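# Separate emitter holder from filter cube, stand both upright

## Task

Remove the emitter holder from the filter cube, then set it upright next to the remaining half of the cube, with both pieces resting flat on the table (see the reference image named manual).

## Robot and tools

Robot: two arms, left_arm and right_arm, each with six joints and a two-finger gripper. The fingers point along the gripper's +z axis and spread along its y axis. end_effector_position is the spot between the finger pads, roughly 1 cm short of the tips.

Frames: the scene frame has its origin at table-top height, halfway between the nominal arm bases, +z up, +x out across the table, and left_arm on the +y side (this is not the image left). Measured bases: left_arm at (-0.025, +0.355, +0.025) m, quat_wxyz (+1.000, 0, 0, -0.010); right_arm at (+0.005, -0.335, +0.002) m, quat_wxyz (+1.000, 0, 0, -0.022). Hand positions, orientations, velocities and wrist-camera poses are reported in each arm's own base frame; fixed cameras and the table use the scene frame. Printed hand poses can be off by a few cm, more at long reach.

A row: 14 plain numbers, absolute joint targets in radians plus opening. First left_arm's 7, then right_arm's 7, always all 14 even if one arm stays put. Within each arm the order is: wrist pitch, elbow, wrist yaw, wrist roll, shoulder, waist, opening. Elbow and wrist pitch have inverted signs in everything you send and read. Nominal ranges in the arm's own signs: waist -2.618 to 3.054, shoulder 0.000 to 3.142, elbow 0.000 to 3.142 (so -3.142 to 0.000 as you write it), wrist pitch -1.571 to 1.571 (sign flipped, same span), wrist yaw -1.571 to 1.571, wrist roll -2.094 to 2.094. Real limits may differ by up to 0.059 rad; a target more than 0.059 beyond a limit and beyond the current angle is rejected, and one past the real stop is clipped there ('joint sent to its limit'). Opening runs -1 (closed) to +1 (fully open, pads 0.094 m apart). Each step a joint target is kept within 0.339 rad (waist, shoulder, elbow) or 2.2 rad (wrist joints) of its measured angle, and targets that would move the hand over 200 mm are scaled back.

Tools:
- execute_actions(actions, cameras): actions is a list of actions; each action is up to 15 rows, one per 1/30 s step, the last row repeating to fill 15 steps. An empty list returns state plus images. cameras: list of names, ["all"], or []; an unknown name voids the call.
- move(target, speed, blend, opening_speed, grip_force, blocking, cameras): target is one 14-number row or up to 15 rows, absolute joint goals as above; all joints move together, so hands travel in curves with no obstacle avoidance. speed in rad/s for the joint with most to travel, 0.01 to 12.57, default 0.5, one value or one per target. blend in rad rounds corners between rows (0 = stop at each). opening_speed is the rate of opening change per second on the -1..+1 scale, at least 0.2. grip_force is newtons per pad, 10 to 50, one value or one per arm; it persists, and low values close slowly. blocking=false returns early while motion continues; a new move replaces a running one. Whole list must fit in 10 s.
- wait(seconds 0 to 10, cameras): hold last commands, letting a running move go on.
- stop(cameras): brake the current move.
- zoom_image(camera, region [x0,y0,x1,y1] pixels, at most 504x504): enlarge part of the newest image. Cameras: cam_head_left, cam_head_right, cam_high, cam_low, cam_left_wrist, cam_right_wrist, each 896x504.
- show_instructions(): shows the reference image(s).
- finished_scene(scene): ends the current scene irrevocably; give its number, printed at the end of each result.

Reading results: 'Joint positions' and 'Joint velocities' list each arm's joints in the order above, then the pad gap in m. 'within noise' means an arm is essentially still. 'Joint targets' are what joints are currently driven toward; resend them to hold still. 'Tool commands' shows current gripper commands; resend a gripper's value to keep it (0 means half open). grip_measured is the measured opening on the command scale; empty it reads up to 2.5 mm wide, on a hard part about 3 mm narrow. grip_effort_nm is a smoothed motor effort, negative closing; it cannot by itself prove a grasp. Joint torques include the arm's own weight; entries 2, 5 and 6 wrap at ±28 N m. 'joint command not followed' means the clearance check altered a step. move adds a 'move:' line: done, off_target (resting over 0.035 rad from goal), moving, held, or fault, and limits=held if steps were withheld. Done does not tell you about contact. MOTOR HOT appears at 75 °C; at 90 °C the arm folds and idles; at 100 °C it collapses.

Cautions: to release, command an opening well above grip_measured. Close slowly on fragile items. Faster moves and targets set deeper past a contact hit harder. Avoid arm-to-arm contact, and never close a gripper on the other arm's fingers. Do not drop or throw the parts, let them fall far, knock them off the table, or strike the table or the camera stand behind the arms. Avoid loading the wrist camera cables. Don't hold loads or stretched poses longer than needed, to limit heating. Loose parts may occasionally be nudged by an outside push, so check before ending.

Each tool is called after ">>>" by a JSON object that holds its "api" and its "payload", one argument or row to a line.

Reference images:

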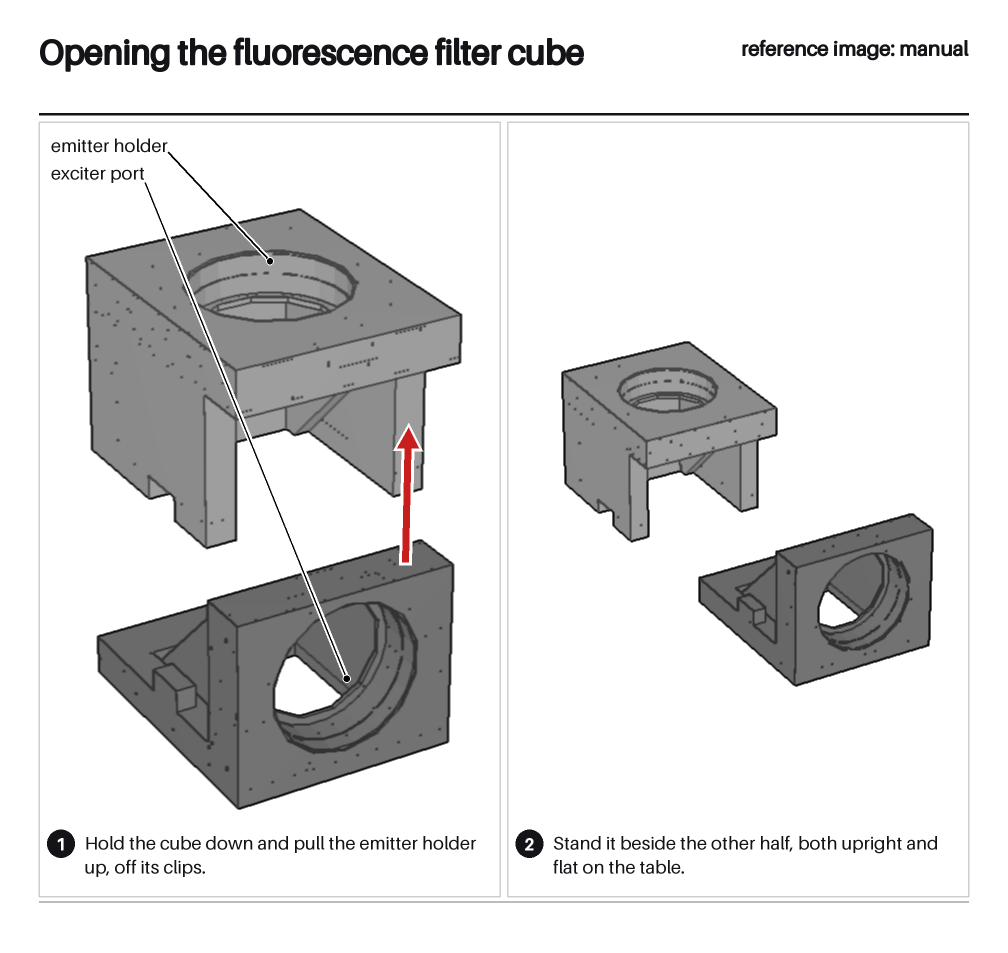

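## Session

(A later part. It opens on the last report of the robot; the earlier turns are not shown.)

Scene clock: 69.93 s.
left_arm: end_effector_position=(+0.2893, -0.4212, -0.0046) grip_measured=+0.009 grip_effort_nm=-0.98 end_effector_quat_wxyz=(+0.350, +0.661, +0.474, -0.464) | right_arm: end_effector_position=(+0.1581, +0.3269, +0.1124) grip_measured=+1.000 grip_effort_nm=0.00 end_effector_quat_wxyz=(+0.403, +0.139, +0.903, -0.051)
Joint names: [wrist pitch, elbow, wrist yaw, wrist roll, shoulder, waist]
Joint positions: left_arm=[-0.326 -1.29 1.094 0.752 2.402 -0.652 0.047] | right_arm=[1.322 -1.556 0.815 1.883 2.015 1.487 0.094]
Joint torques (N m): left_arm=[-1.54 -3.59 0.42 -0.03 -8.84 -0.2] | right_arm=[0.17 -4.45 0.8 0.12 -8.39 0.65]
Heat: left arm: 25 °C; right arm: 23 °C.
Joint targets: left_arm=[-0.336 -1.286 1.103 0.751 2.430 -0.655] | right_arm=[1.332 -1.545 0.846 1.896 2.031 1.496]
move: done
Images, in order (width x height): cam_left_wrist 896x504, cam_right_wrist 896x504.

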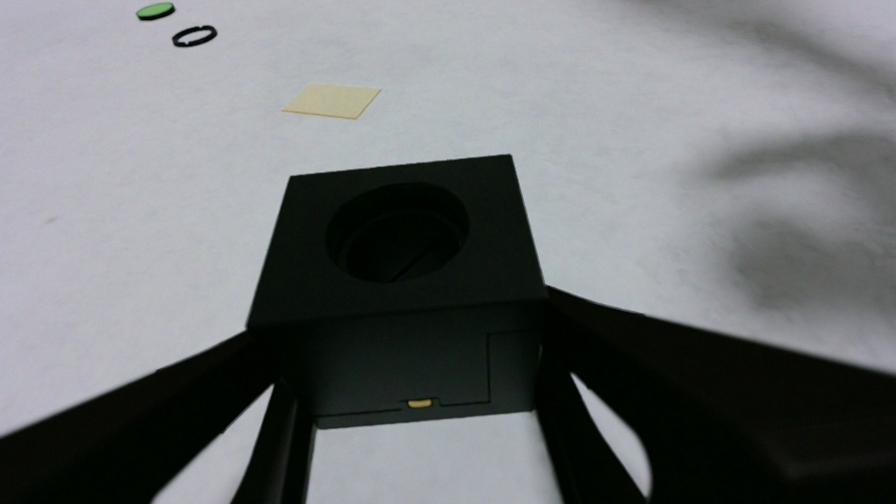

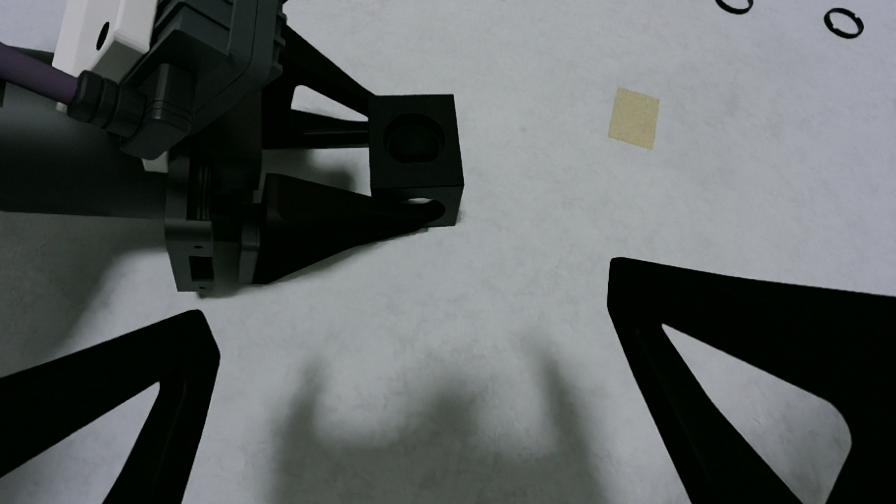

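>>> {"api": "move", "payload": {
  "target": [-0.336, -1.286, 1.103, 0.751, 2.430, -0.655, -0.3, 1.183, -1.508, 0.849, 1.877, 2.129, 1.4135, 0.32],
  "speed": 0.3,
  "cameras": ["cam_head_left", "cam_high", "cam_left_wrist", "cam_right_wrist"]
}}

Scene clock: 73.90 s.
left_arm: end_effector_position=(+0.2893, -0.4212, -0.0046) grip_measured=+0.009 grip_effort_nm=-0.98 end_effector_quat_wxyz=(+0.350, +0.661, +0.474, -0.464) | right_arm: end_effector_position=(+0.1836, +0.3298, +0.0673) grip_measured=+0.323 grip_effort_nm=-0.12 end_effector_quat_wxyz=(+0.401, +0.170, +0.898, -0.060)
Joint names: [wrist pitch, elbow, wrist yaw, wrist roll, shoulder, waist]
Joint positions: left_arm=[-0.326 -1.29 1.094 0.752 2.402 -0.652 0.047] | right_arm=[1.173 -1.516 0.818 1.878 2.112 1.416 0.062]
Joint torques (N m): left_arm=[-1.53 -3.59 0.4 -0.04 -8.83 -0.21] | right_arm=[0.18 -4.49 0.8 -0.04 -8.9 -0.31]
Heat: left arm: 25 °C; right arm: 23 °C.
Joint targets: left_arm=[-0.336 -1.286 1.103 0.751 2.430 -0.655] | right_arm=[1.183 -1.508 0.849 1.877 2.129 1.413]
move: done
Images, in order (width x height): cam_head_left 896x504, cam_high 896x504, cam_left_wrist 896x504, cam_right_wrist 896x504.

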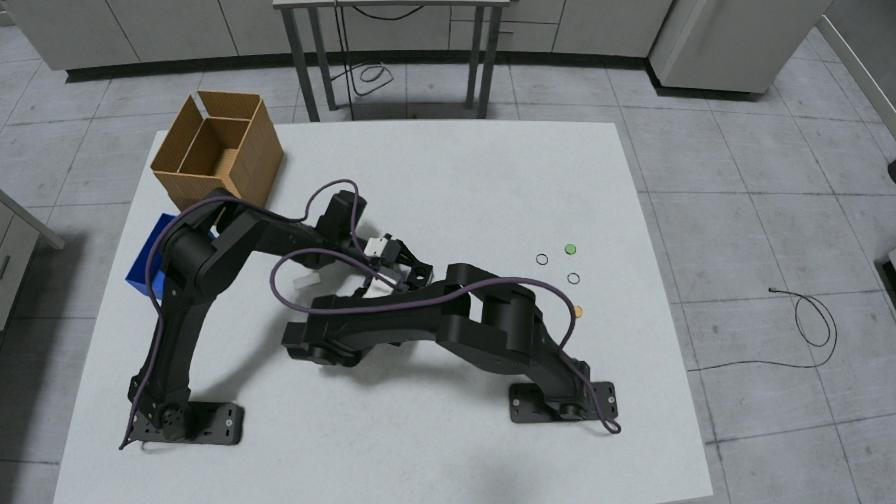

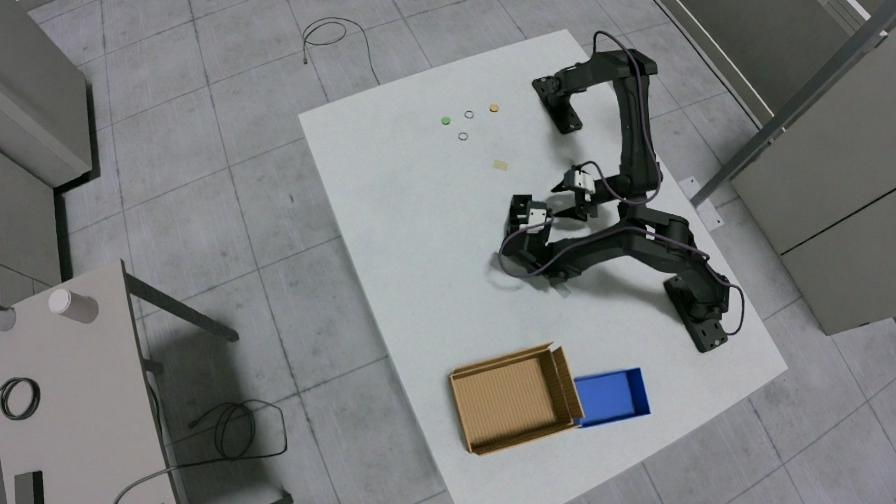

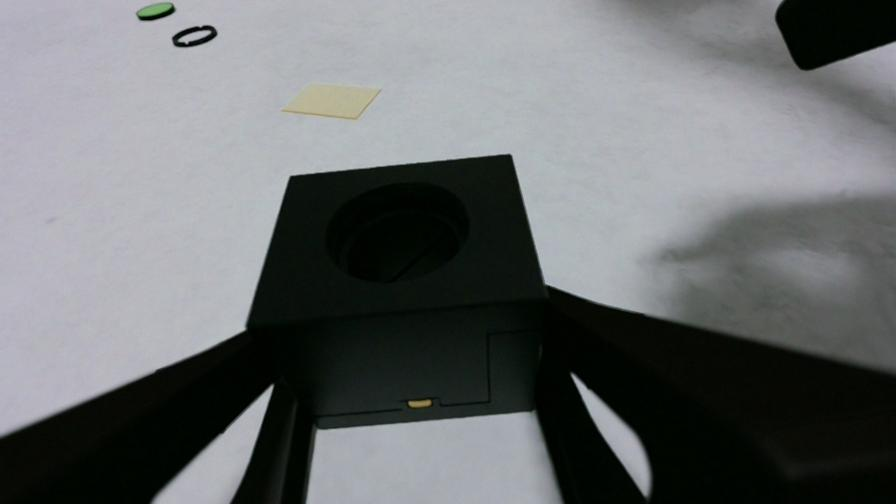

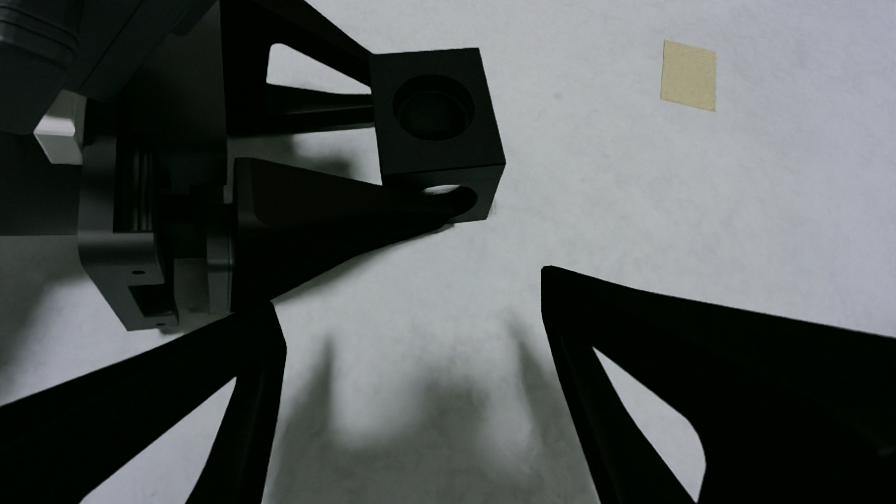

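>>> {"api": "move", "payload": {
  "target": [-0.336, -1.286, 1.103, 0.751, 2.430, -0.655, -0.3, 1.117, -1.439, 0.861, 1.786, 2.057, 1.3526, 0.32],
  "speed": 0.3,
  "cameras": ["cam_left_wrist", "cam_right_wrist"]
}}

Scene clock: 78.90 s.
left_arm: end_effector_position=(+0.2895, -0.4212, -0.0046) grip_measured=+0.009 grip_effort_nm=-0.97 end_effector_quat_wxyz=(+0.351, +0.661, +0.474, -0.463) | right_arm: end_effector_position=(+0.2024, +0.3120, +0.0571) grip_measured=+0.323 grip_effort_nm=-0.12 end_effector_quat_wxyz=(+0.400, +0.157, +0.899, -0.086)
Joint names: [wrist pitch, elbow, wrist yaw, wrist roll, shoulder, waist]
Joint positions: left_arm=[-0.327 -1.29 1.094 0.751 2.402 -0.652 0.047] | right_arm=[1.109 -1.448 0.827 1.787 2.099 1.357 0.062]
Joint torques (N m): left_arm=[-1.54 -3.6 0.41 -0.03 -8.8 -0.18] | right_arm=[0.1 -4.31 0.85 0 -13.55 -0.49]
Heat: left arm: 26 °C; right arm: 24 °C.
Joint targets: left_arm=[-0.336 -1.286 1.103 0.751 2.430 -0.655] | right_arm=[1.117 -1.439 0.861 1.786 2.057 1.353]
move: off_target (right_arm); right_arm: the shoulder is farthest, 0.042 rad from its target
Images, in order (width x height): cam_left_wrist 896x504, cam_right_wrist 896x504.

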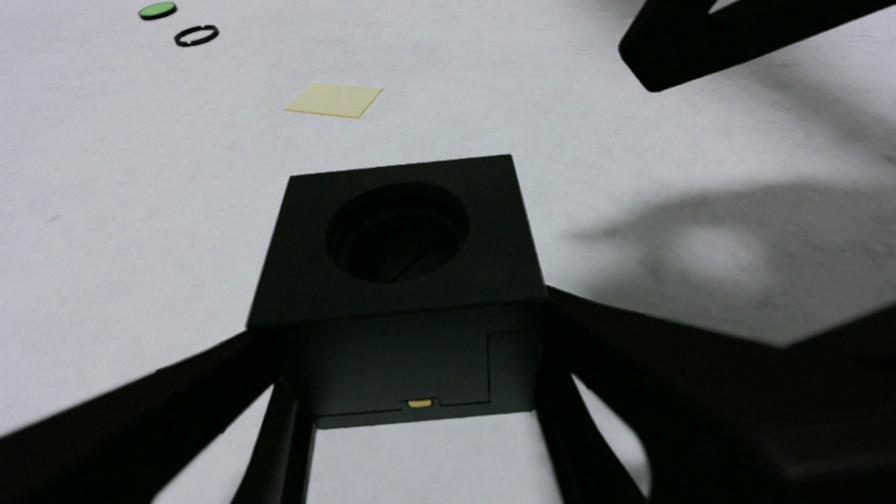

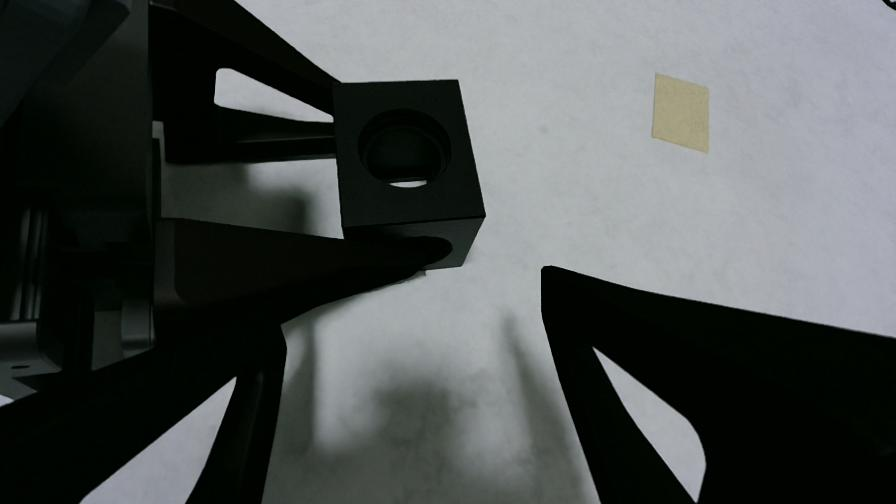

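>>> {"api": "move", "payload": {
  "target": [-0.336, -1.286, 1.103, 0.751, 2.430, -0.655, -0.3, 1.183, -1.508, 0.849, 1.877, 2.129, 1.4135, 0.32],
  "speed": 0.3,
  "cameras": ["cam_head_right", "cam_high", "cam_low"]
}}

>>> {"api": "zoom_image", "payload": {
  "camera": "cam_high",
  "region": [470, 130, 700, 260]
}}

>>> {"api": "zoom_image", "payload": {
  "camera": "cam_head_right",
  "region": [270, 170, 520, 380]
}}

>>> {"api": "zoom_image", "payload": {
  "camera": "cam_low",
  "region": [400, 150, 600, 290]
}}

Scene clock: 80.83 s.
left_arm: end_effector_position=(+0.2895, -0.4212, -0.0046) grip_measured=+0.009 grip_effort_nm=-0.98 end_effector_quat_wxyz=(+0.351, +0.661, +0.474, -0.463) | right_arm: end_effector_position=(+0.1860, +0.3259, +0.0636) grip_measured=+0.323 grip_effort_nm=-0.12 end_effector_quat_wxyz=(+0.405, +0.166, +0.897, -0.064)
Joint names: [wrist pitch, elbow, wrist yaw, wrist roll, shoulder, waist]
Joint positions: left_arm=[-0.327 -1.29 1.094 0.751 2.402 -0.652 0.047] | right_arm=[1.149 -1.488 0.827 1.864 2.108 1.411 0.062]
Joint torques (N m): left_arm=[-1.51 -3.62 0.42 -0.03 -8.8 -0.23] | right_arm=[0.39 -7.12 0.69 0.12 -8.36 0.16]
Heat: left arm: 26 °C; right arm: 24 °C.
Joint targets: left_arm=[-0.336 -1.286 1.103 0.751 2.430 -0.655] | right_arm=[1.183 -1.508 0.849 1.877 2.129 1.414]
move: done
Images, in order (width x height): cam_head_right 896x504, cam_high 896x504, cam_low 896x504.

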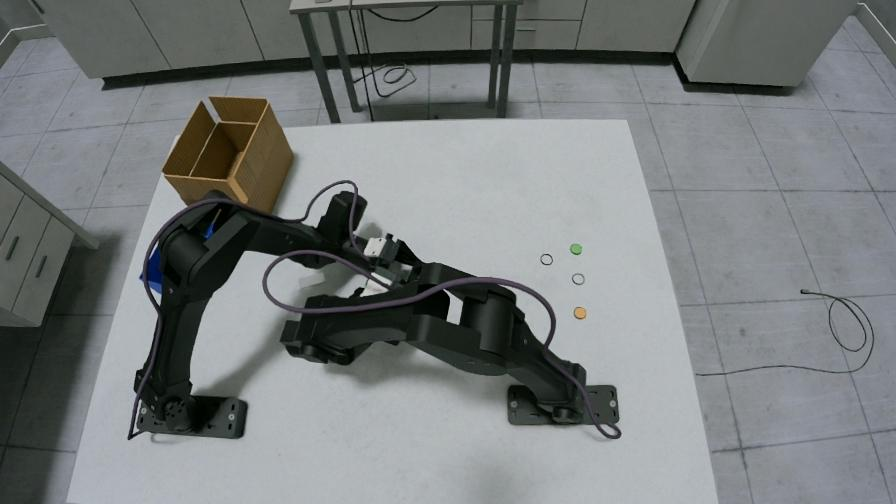

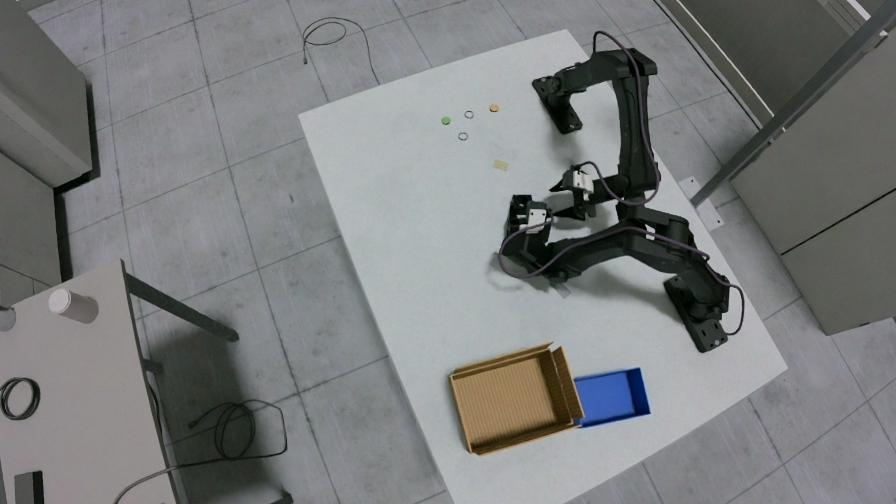

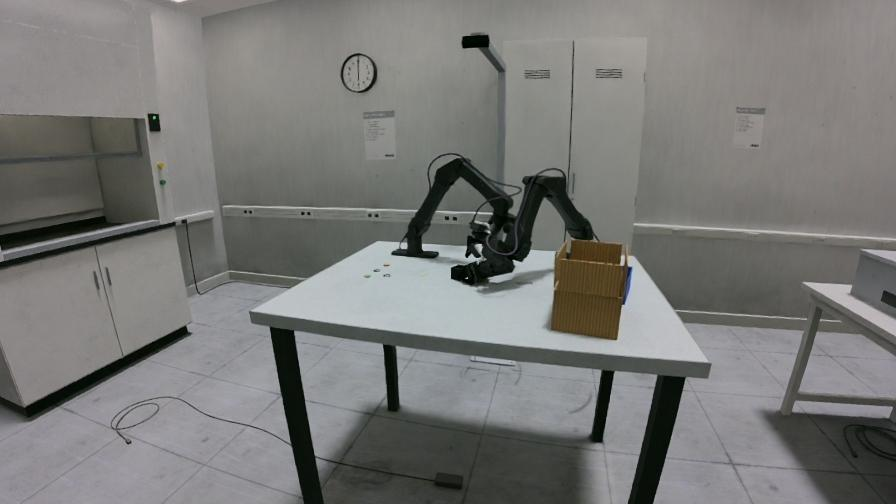

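Scaled by 2.191 from the camera's 896x504 image, which has a finer 1280x720 frame.

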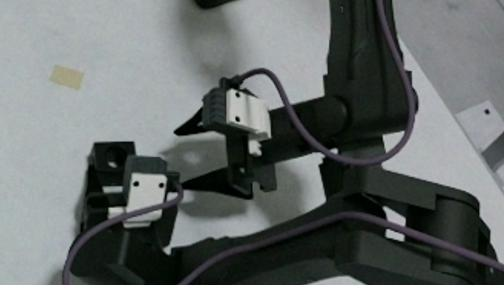

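Scaled by 2.016 from the camera's 896x504 image, which has a finer 1280x720 frame.

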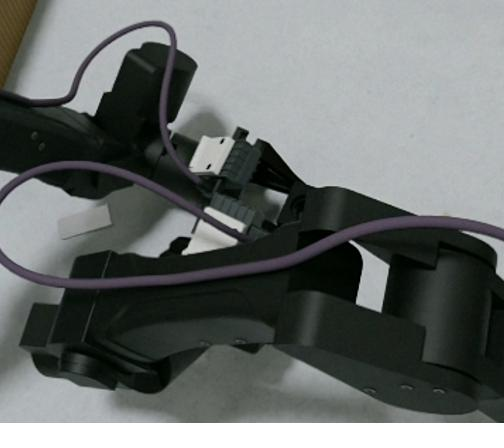

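Scaled by 2.520 from the camera's 896x504 image, which has a finer 1280x720 frame.

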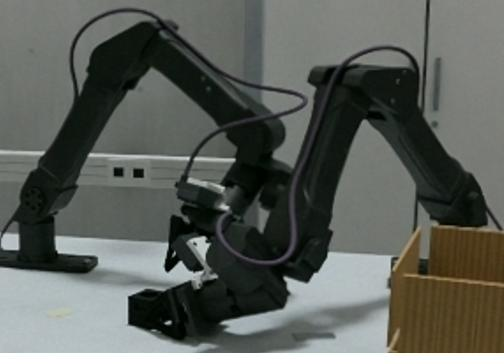

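>>> {"api": "move", "payload": {
  "target": [-0.336, -1.286, 1.103, 0.751, 2.430, -0.655, -0.3, 1.12, -1.435, 0.89, 1.786, 2.02, 1.350, 0.32],
  "speed": 0.3,
  "cameras": ["cam_left_wrist", "cam_right_wrist"]
}}

Scene clock: 83.53 s.
left_arm: end_effector_position=(+0.2895, -0.4212, -0.0046) grip_measured=+0.009 grip_effort_nm=-0.98 end_effector_quat_wxyz=(+0.351, +0.661, +0.474, -0.463) | right_arm: end_effector_position=(+0.2077, +0.3119, +0.0749) grip_measured=+0.323 grip_effort_nm=-0.12 end_effector_quat_wxyz=(+0.414, +0.165, +0.892, -0.069)
Joint names: [wrist pitch, elbow, wrist yaw, wrist roll, shoulder, waist]
Joint positions: left_arm=[-0.327 -1.29 1.094 0.751 2.402 -0.652 0.047] | right_arm=[1.112 -1.445 0.857 1.787 2.055 1.353 0.062]
Joint torques (N m): left_arm=[-1.52 -3.58 0.41 -0.02 -8.87 -0.25] | right_arm=[0.05 -4.33 0.85 -0.03 -12.86 -0.29]
Heat: left arm: 26 °C; right arm: 24 °C.
Joint targets: left_arm=[-0.336 -1.286 1.103 0.751 2.430 -0.655] | right_arm=[1.120 -1.435 0.890 1.786 2.020 1.350]
move: done
Images, in order (width x height): cam_left_wrist 896x504, cam_right_wrist 896x504.

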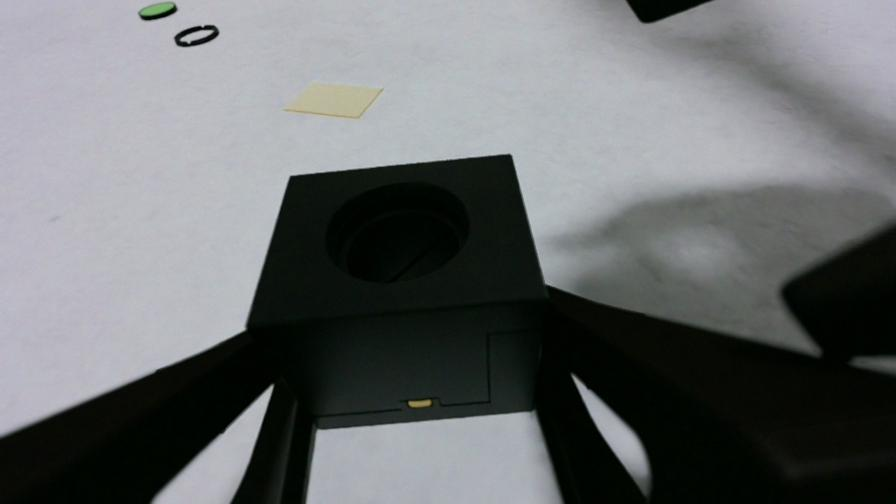

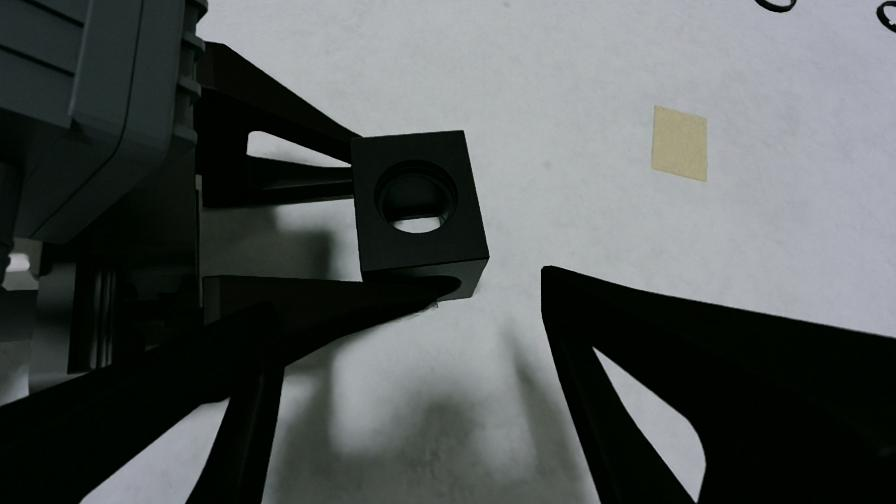

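>>> {"api": "move", "payload": {
  "target": [-0.336, -1.286, 1.103, 0.751, 2.430, -0.655, -0.3, 0.86, -1.302, 0.904, 1.628, 2.09, 1.247, 0.32],
  "speed": 0.2,
  "cameras": ["cam_left_wrist", "cam_right_wrist"]
}}

Scene clock: 87.17 s.
left_arm: end_effector_position=(+0.3028, -0.4176, -0.0040) grip_measured=+0.008 grip_effort_nm=-0.98 end_effector_quat_wxyz=(+0.367, +0.659, +0.479, -0.448) | right_arm: end_effector_position=(+0.2301, +0.2832, +0.0479) grip_measured=+0.322 grip_effort_nm=-0.07 end_effector_quat_wxyz=(+0.416, +0.129, +0.893, -0.113)
Joint names: [wrist pitch, elbow, wrist yaw, wrist roll, shoulder, waist]
Joint positions: left_arm=[-0.355 -1.29 1.071 0.749 2.402 -0.634 0.047] | right_arm=[0.97 -1.313 0.883 1.632 2.055 1.277 0.062]
Joint torques (N m): left_arm=[-1.27 -3.69 0.66 -0.01 -8.87 -1.69] | right_arm=[-1.1 -3.95 0.71 -0.03 -6.72 -2.7]
Heat: left arm: 26 °C; right arm: 24 °C.
Joint targets: left_arm=[-0.336 -1.286 1.103 0.751 2.430 -0.655] | right_arm=[0.860 -1.302 0.904 1.628 2.090 1.247]
move: off_target (right_arm); right_arm: the wrist pitch is farthest, 0.110 rad from its target
Images, in order (width x height): cam_left_wrist 896x504, cam_right_wrist 896x504.

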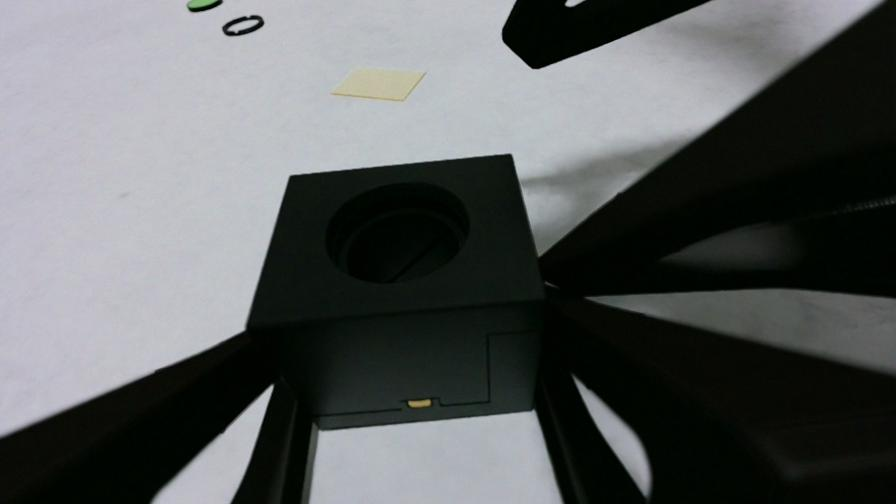

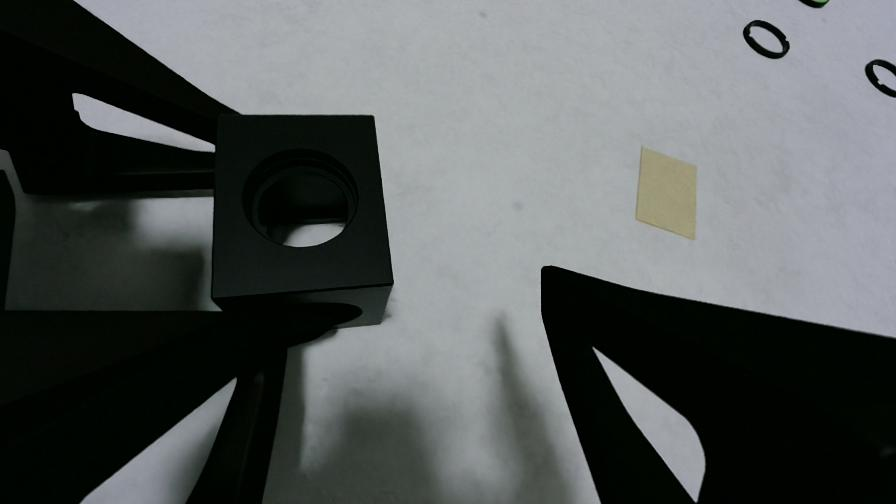

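>>> {"api": "move", "payload": {
  "target": [
    [-0.336, -1.286, 1.103, 0.751, 2.430, -0.655, -0.3, 1.12, -1.435, 0.89, 1.786, 2.02, 1.350, 0.32],
    [-0.336, -1.286, 1.103, 0.751, 2.430, -0.655, -0.3, 1.183, -1.508, 0.849, 1.877, 2.05, 1.4135, 0.32],
    [-0.336, -1.286, 1.103, 0.751, 2.430, -0.655, -0.3, 1.183, -1.508, 0.6, 1.6, 1.45, 1.4, 0.32],
    [-0.336, -1.286, 1.103, 0.751, 2.430, -0.655, -0.3, 0.4, -0.9, 0.0, 0.5, 1.2, 0.8, 0.5]
  ],
  "speed": [0.3, 0.4, 0.8, 0.9],
  "blend": [0.02, 0.05, 0.15, 0],
  "cameras": ["cam_left_wrist", "cam_right_wrist", "cam_head_left"]
}}

Scene clock: 96.90 s.
left_arm: end_effector_position=(+0.2958, -0.4214, -0.0037) grip_measured=+0.008 grip_effort_nm=-0.98 end_effector_quat_wxyz=(+0.362, +0.662, +0.474, -0.454) | right_arm: end_effector_position=(+0.2548, +0.2676, +0.1816) grip_measured=+0.497 grip_effort_nm=0.14 end_effector_quat_wxyz=(+0.324, -0.135, +0.902, +0.251)
Joint names: [wrist pitch, elbow, wrist yaw, wrist roll, shoulder, waist]
Joint positions: left_arm=[-0.351 -1.29 1.078 0.749 2.402 -0.647 0.047] | right_arm=[0.41 -0.91 -0.001 0.509 1.225 0.807 0.07]
Joint torques (N m): left_arm=[-1.31 -3.55 0.59 -0.02 -8.84 -0.69] | right_arm=[-1.73 -6.34 0.02 -0.12 -6.27 -0.64]
Heat: left arm: 25 °C; right arm: 24 °C.
Joint targets: left_arm=[-0.336 -1.286 1.103 0.751 2.430 -0.655] | right_arm=[0.400 -0.900 0.000 0.500 1.200 0.800]
move: done; blend cut to 0.0455 rad at target 2
Images, in order (width x height): cam_head_left 896x504, cam_left_wrist 896x504, cam_right_wrist 896x504.

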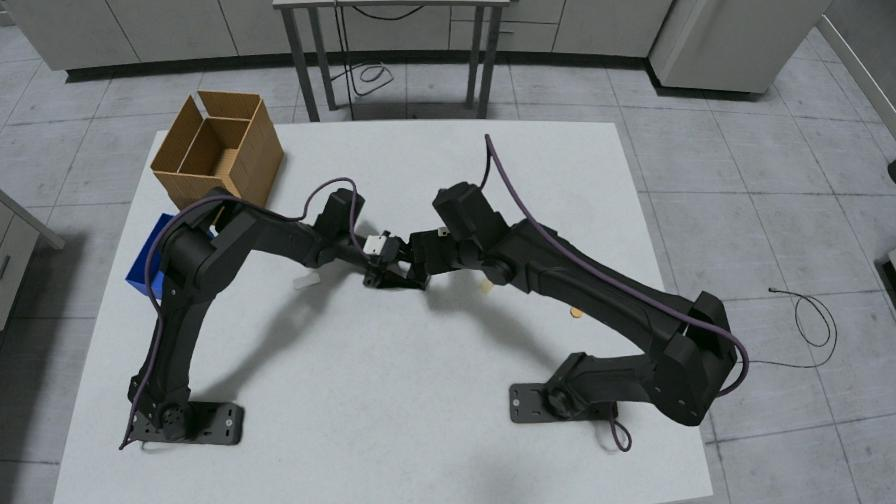

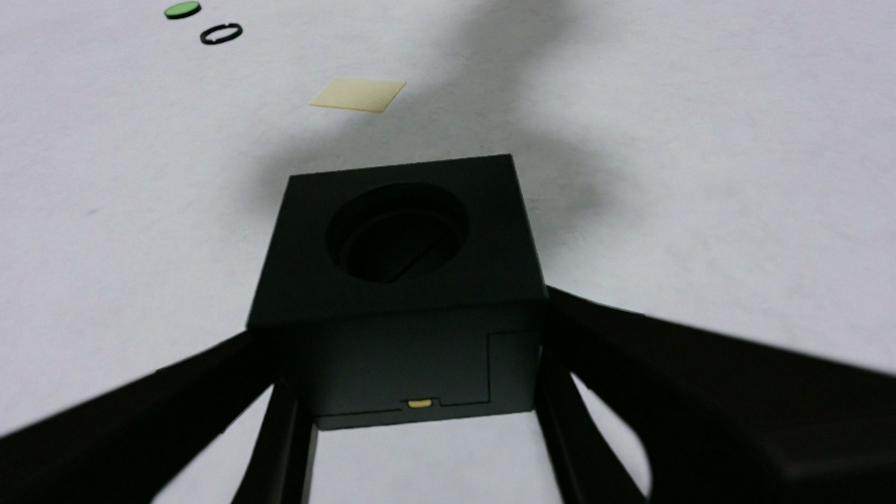

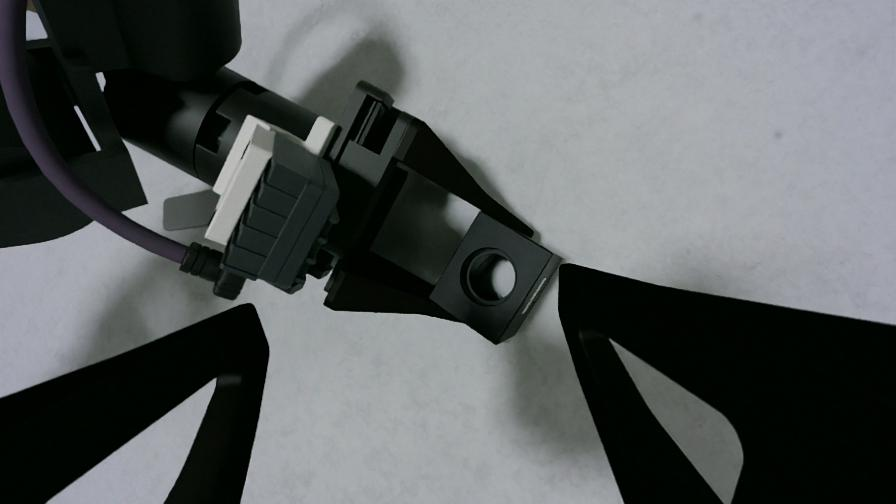

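>>> {"api": "move", "payload": {
  "target": [-0.336, -1.286, 1.103, 0.751, 2.430, -0.655, -0.3, 0.044, -0.475, -0.621, -0.524, 1.21, 0.434, 0.5],
  "speed": 0.6,
  "cameras": ["cam_left_wrist", "cam_right_wrist"]
}}

Scene clock: 101.07 s.
left_arm: end_effector_position=(+0.2958, -0.4214, -0.0037) grip_measured=+0.008 grip_effort_nm=-0.98 end_effector_quat_wxyz=(+0.362, +0.662, +0.474, -0.454) | right_arm: end_effector_position=(+0.2307, +0.2231, +0.0888) grip_measured=+0.497 grip_effort_nm=0.14 end_effector_quat_wxyz=(+0.368, -0.504, +0.736, +0.262)
Joint names: [wrist pitch, elbow, wrist yaw, wrist roll, shoulder, waist]
Joint positions: left_arm=[-0.351 -1.29 1.078 0.749 2.402 -0.647 0.047] | right_arm=[0.061 -0.484 -0.601 -0.509 1.223 0.442 0.07]
Joint torques (N m): left_arm=[-1.29 -3.59 0.56 -0.01 -8.84 -0.59] | right_arm=[-1.62 -5.55 -0.49 -0.16 -4.27 -0.68]
Heat: left arm: 25 °C; right arm: 24 °C.
Joint targets: left_arm=[-0.336 -1.286 1.103 0.751 2.430 -0.655] | right_arm=[0.044 -0.475 -0.621 -0.524 1.210 0.434]
move: done
Images, in order (width x height): cam_left_wrist 896x504, cam_right_wrist 896x504.

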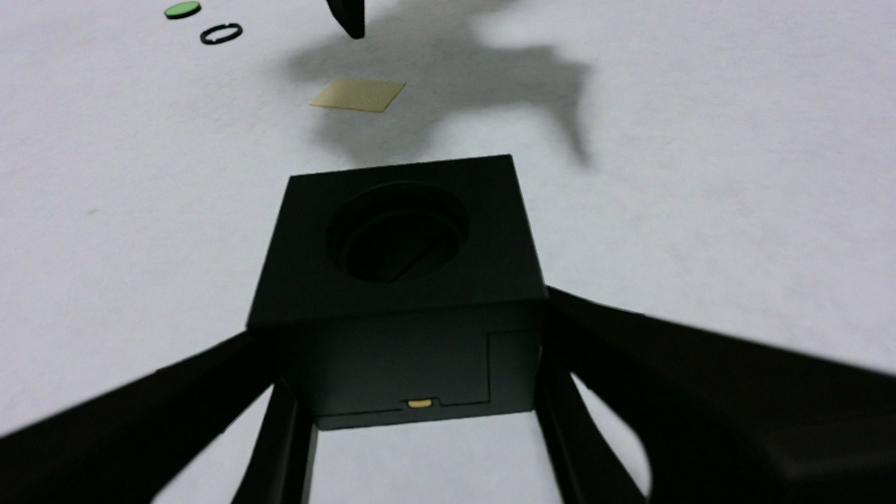

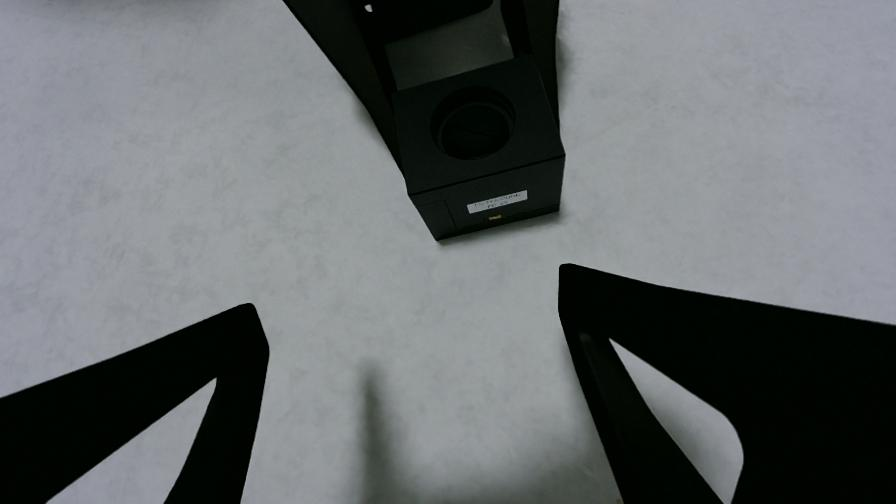

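>>> {"api": "move", "payload": {
  "target": [-0.336, -1.286, 1.103, 0.751, 2.430, -0.655, -0.3, 0.114, -0.722, -0.835, -0.775, 1.535, 0.35, 0.5],
  "speed": 0.4,
  "cameras": ["cam_left_wrist", "cam_right_wrist"]
}}

Scene clock: 105.80 s.
left_arm: end_effector_position=(+0.2958, -0.4214, -0.0037) grip_measured=+0.008 grip_effort_nm=-0.98 end_effector_quat_wxyz=(+0.362, +0.662, +0.474, -0.454) | right_arm: end_effector_position=(+0.2670, +0.2402, +0.0868) grip_measured=+0.497 grip_effort_nm=0.14 end_effector_quat_wxyz=(+0.358, -0.567, +0.674, +0.308)
Joint names: [wrist pitch, elbow, wrist yaw, wrist roll, shoulder, waist]
Joint positions: left_arm=[-0.351 -1.29 1.078 0.749 2.402 -0.647 0.047] | right_arm=[0.103 -0.698 -0.809 -0.758 1.524 0.358 0.07]
Joint torques (N m): left_arm=[-1.3 -3.63 0.57 0.01 -8.84 -0.57] | right_arm=[-1.15 -8.27 -0.7 -0.19 -4.66 -0.72]
Heat: left arm: 25 °C; right arm: 24 °C.
Joint targets: left_arm=[-0.336 -1.286 1.103 0.751 2.430 -0.655] | right_arm=[0.114 -0.722 -0.835 -0.775 1.535 0.350]
move: done
Images, in order (width x height): cam_left_wrist 896x504, cam_right_wrist 896x504.

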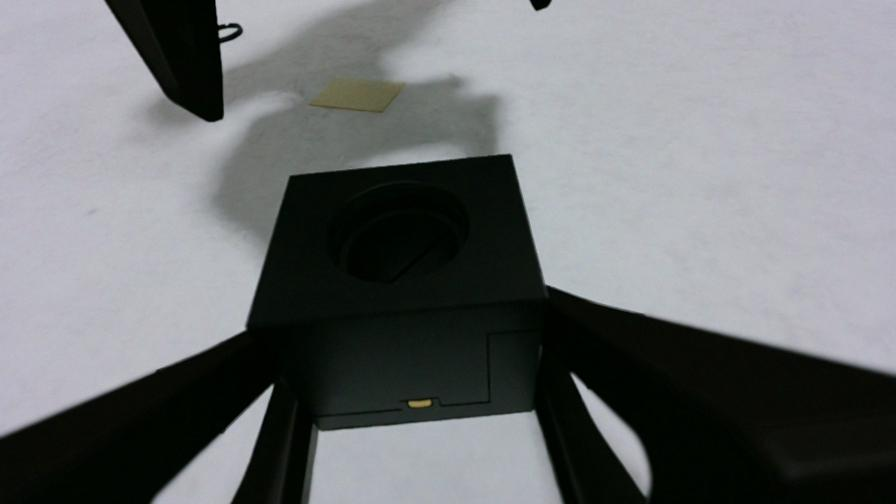

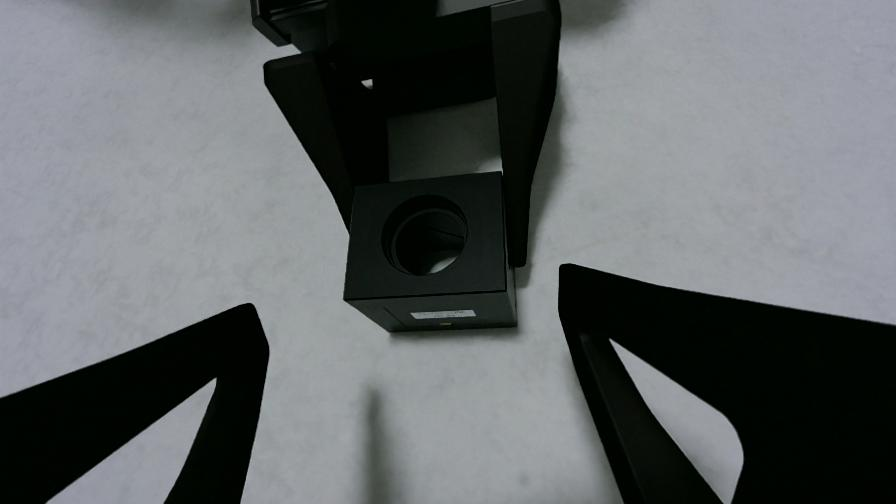

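>>> {"api": "move", "payload": {
  "target": [-0.336, -1.286, 1.103, 0.751, 2.430, -0.655, -0.3, -0.035, -0.733, -0.742, -0.655, 1.618, 0.428, 0.5],
  "speed": 0.2,
  "cameras": ["cam_left_wrist", "cam_right_wrist"]
}}

Scene clock: 109.27 s.
left_arm: end_effector_position=(+0.2958, -0.4214, -0.0037) grip_measured=+0.008 grip_effort_nm=-0.98 end_effector_quat_wxyz=(+0.362, +0.662, +0.474, -0.454) | right_arm: end_effector_position=(+0.2783, +0.2578, +0.0713) grip_measured=+0.497 grip_effort_nm=0.14 end_effector_quat_wxyz=(+0.354, -0.554, +0.692, +0.298)
Joint names: [wrist pitch, elbow, wrist yaw, wrist roll, shoulder, waist]
Joint positions: left_arm=[-0.351 -1.29 1.078 0.749 2.402 -0.647 0.047] | right_arm=[-0.02 -0.708 -0.733 -0.653 1.605 0.421 0.07]
Joint torques (N m): left_arm=[-1.31 -3.63 0.58 0 -8.88 -0.59] | right_arm=[-1.48 -8.2 -0.43 -0.03 -5.14 0.51]
Heat: left arm: 25 °C; right arm: 24 °C.
Joint targets: left_arm=[-0.336 -1.286 1.103 0.751 2.430 -0.655] | right_arm=[-0.035 -0.733 -0.742 -0.655 1.618 0.428]
move: done
Images, in order (width x height): cam_left_wrist 896x504, cam_right_wrist 896x504.

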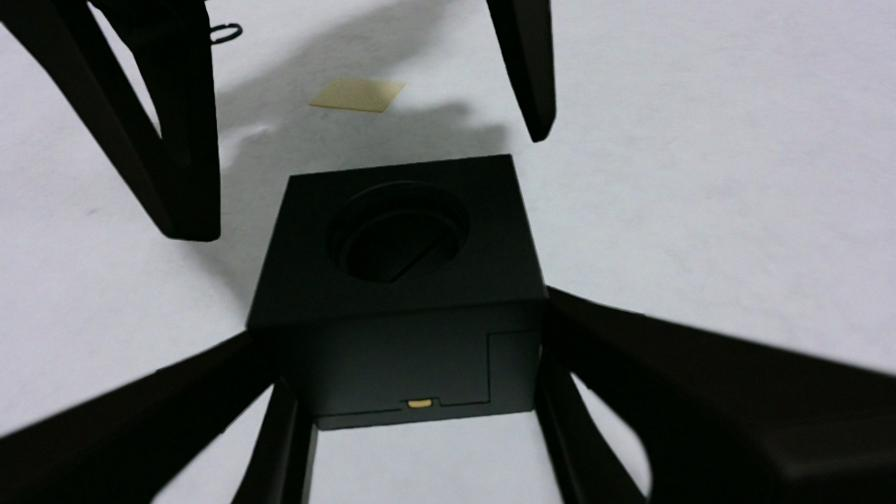

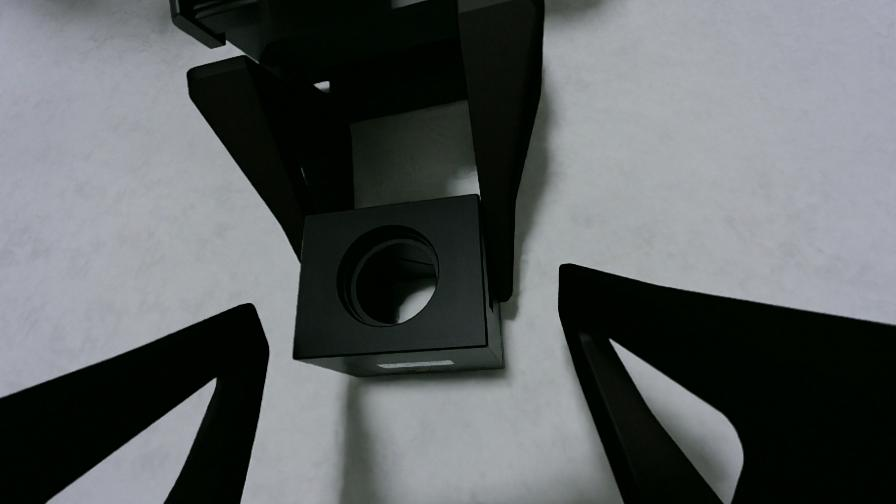

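>>> {"api": "move", "payload": {
  "target": [-0.336, -1.286, 1.103, 0.751, 2.430, -0.655, -0.3, -0.094, -0.733, -0.742, -0.643, 1.636, 0.447, 0.5],
  "speed": 0.2,
  "cameras": ["cam_left_wrist", "cam_right_wrist"]
}}

Scene clock: 112.80 s.
left_arm: end_effector_position=(+0.2958, -0.4214, -0.0037) grip_measured=+0.008 grip_effort_nm=-0.98 end_effector_quat_wxyz=(+0.362, +0.662, +0.474, -0.454) | right_arm: end_effector_position=(+0.2811, +0.2663, +0.0733) grip_measured=+0.497 grip_effort_nm=0.14 end_effector_quat_wxyz=(+0.368, -0.558, +0.681, +0.299)
Joint names: [wrist pitch, elbow, wrist yaw, wrist roll, shoulder, waist]
Joint positions: left_arm=[-0.351 -1.29 1.078 0.749 2.402 -0.647 0.047] | right_arm=[-0.078 -0.708 -0.733 -0.641 1.622 0.439 0.07]
Joint torques (N m): left_arm=[-1.3 -3.56 0.57 0 -8.84 -0.66] | right_arm=[-1.55 -8.16 -0.45 -0.03 -5.14 0.66]
Heat: left arm: 25 °C; right arm: 24 °C.
Joint targets: left_arm=[-0.336 -1.286 1.103 0.751 2.430 -0.655] | right_arm=[-0.094 -0.733 -0.742 -0.643 1.636 0.447]
move: done
Images, in order (width x height): cam_left_wrist 896x504, cam_right_wrist 896x504.

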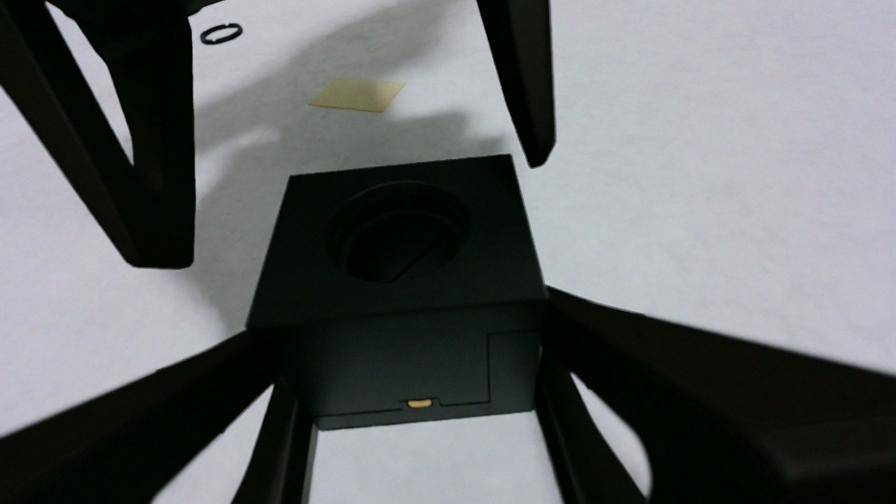

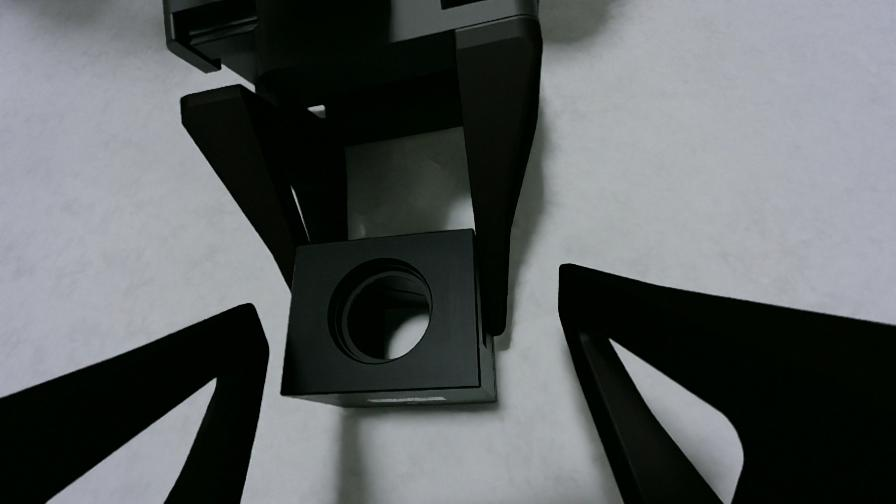

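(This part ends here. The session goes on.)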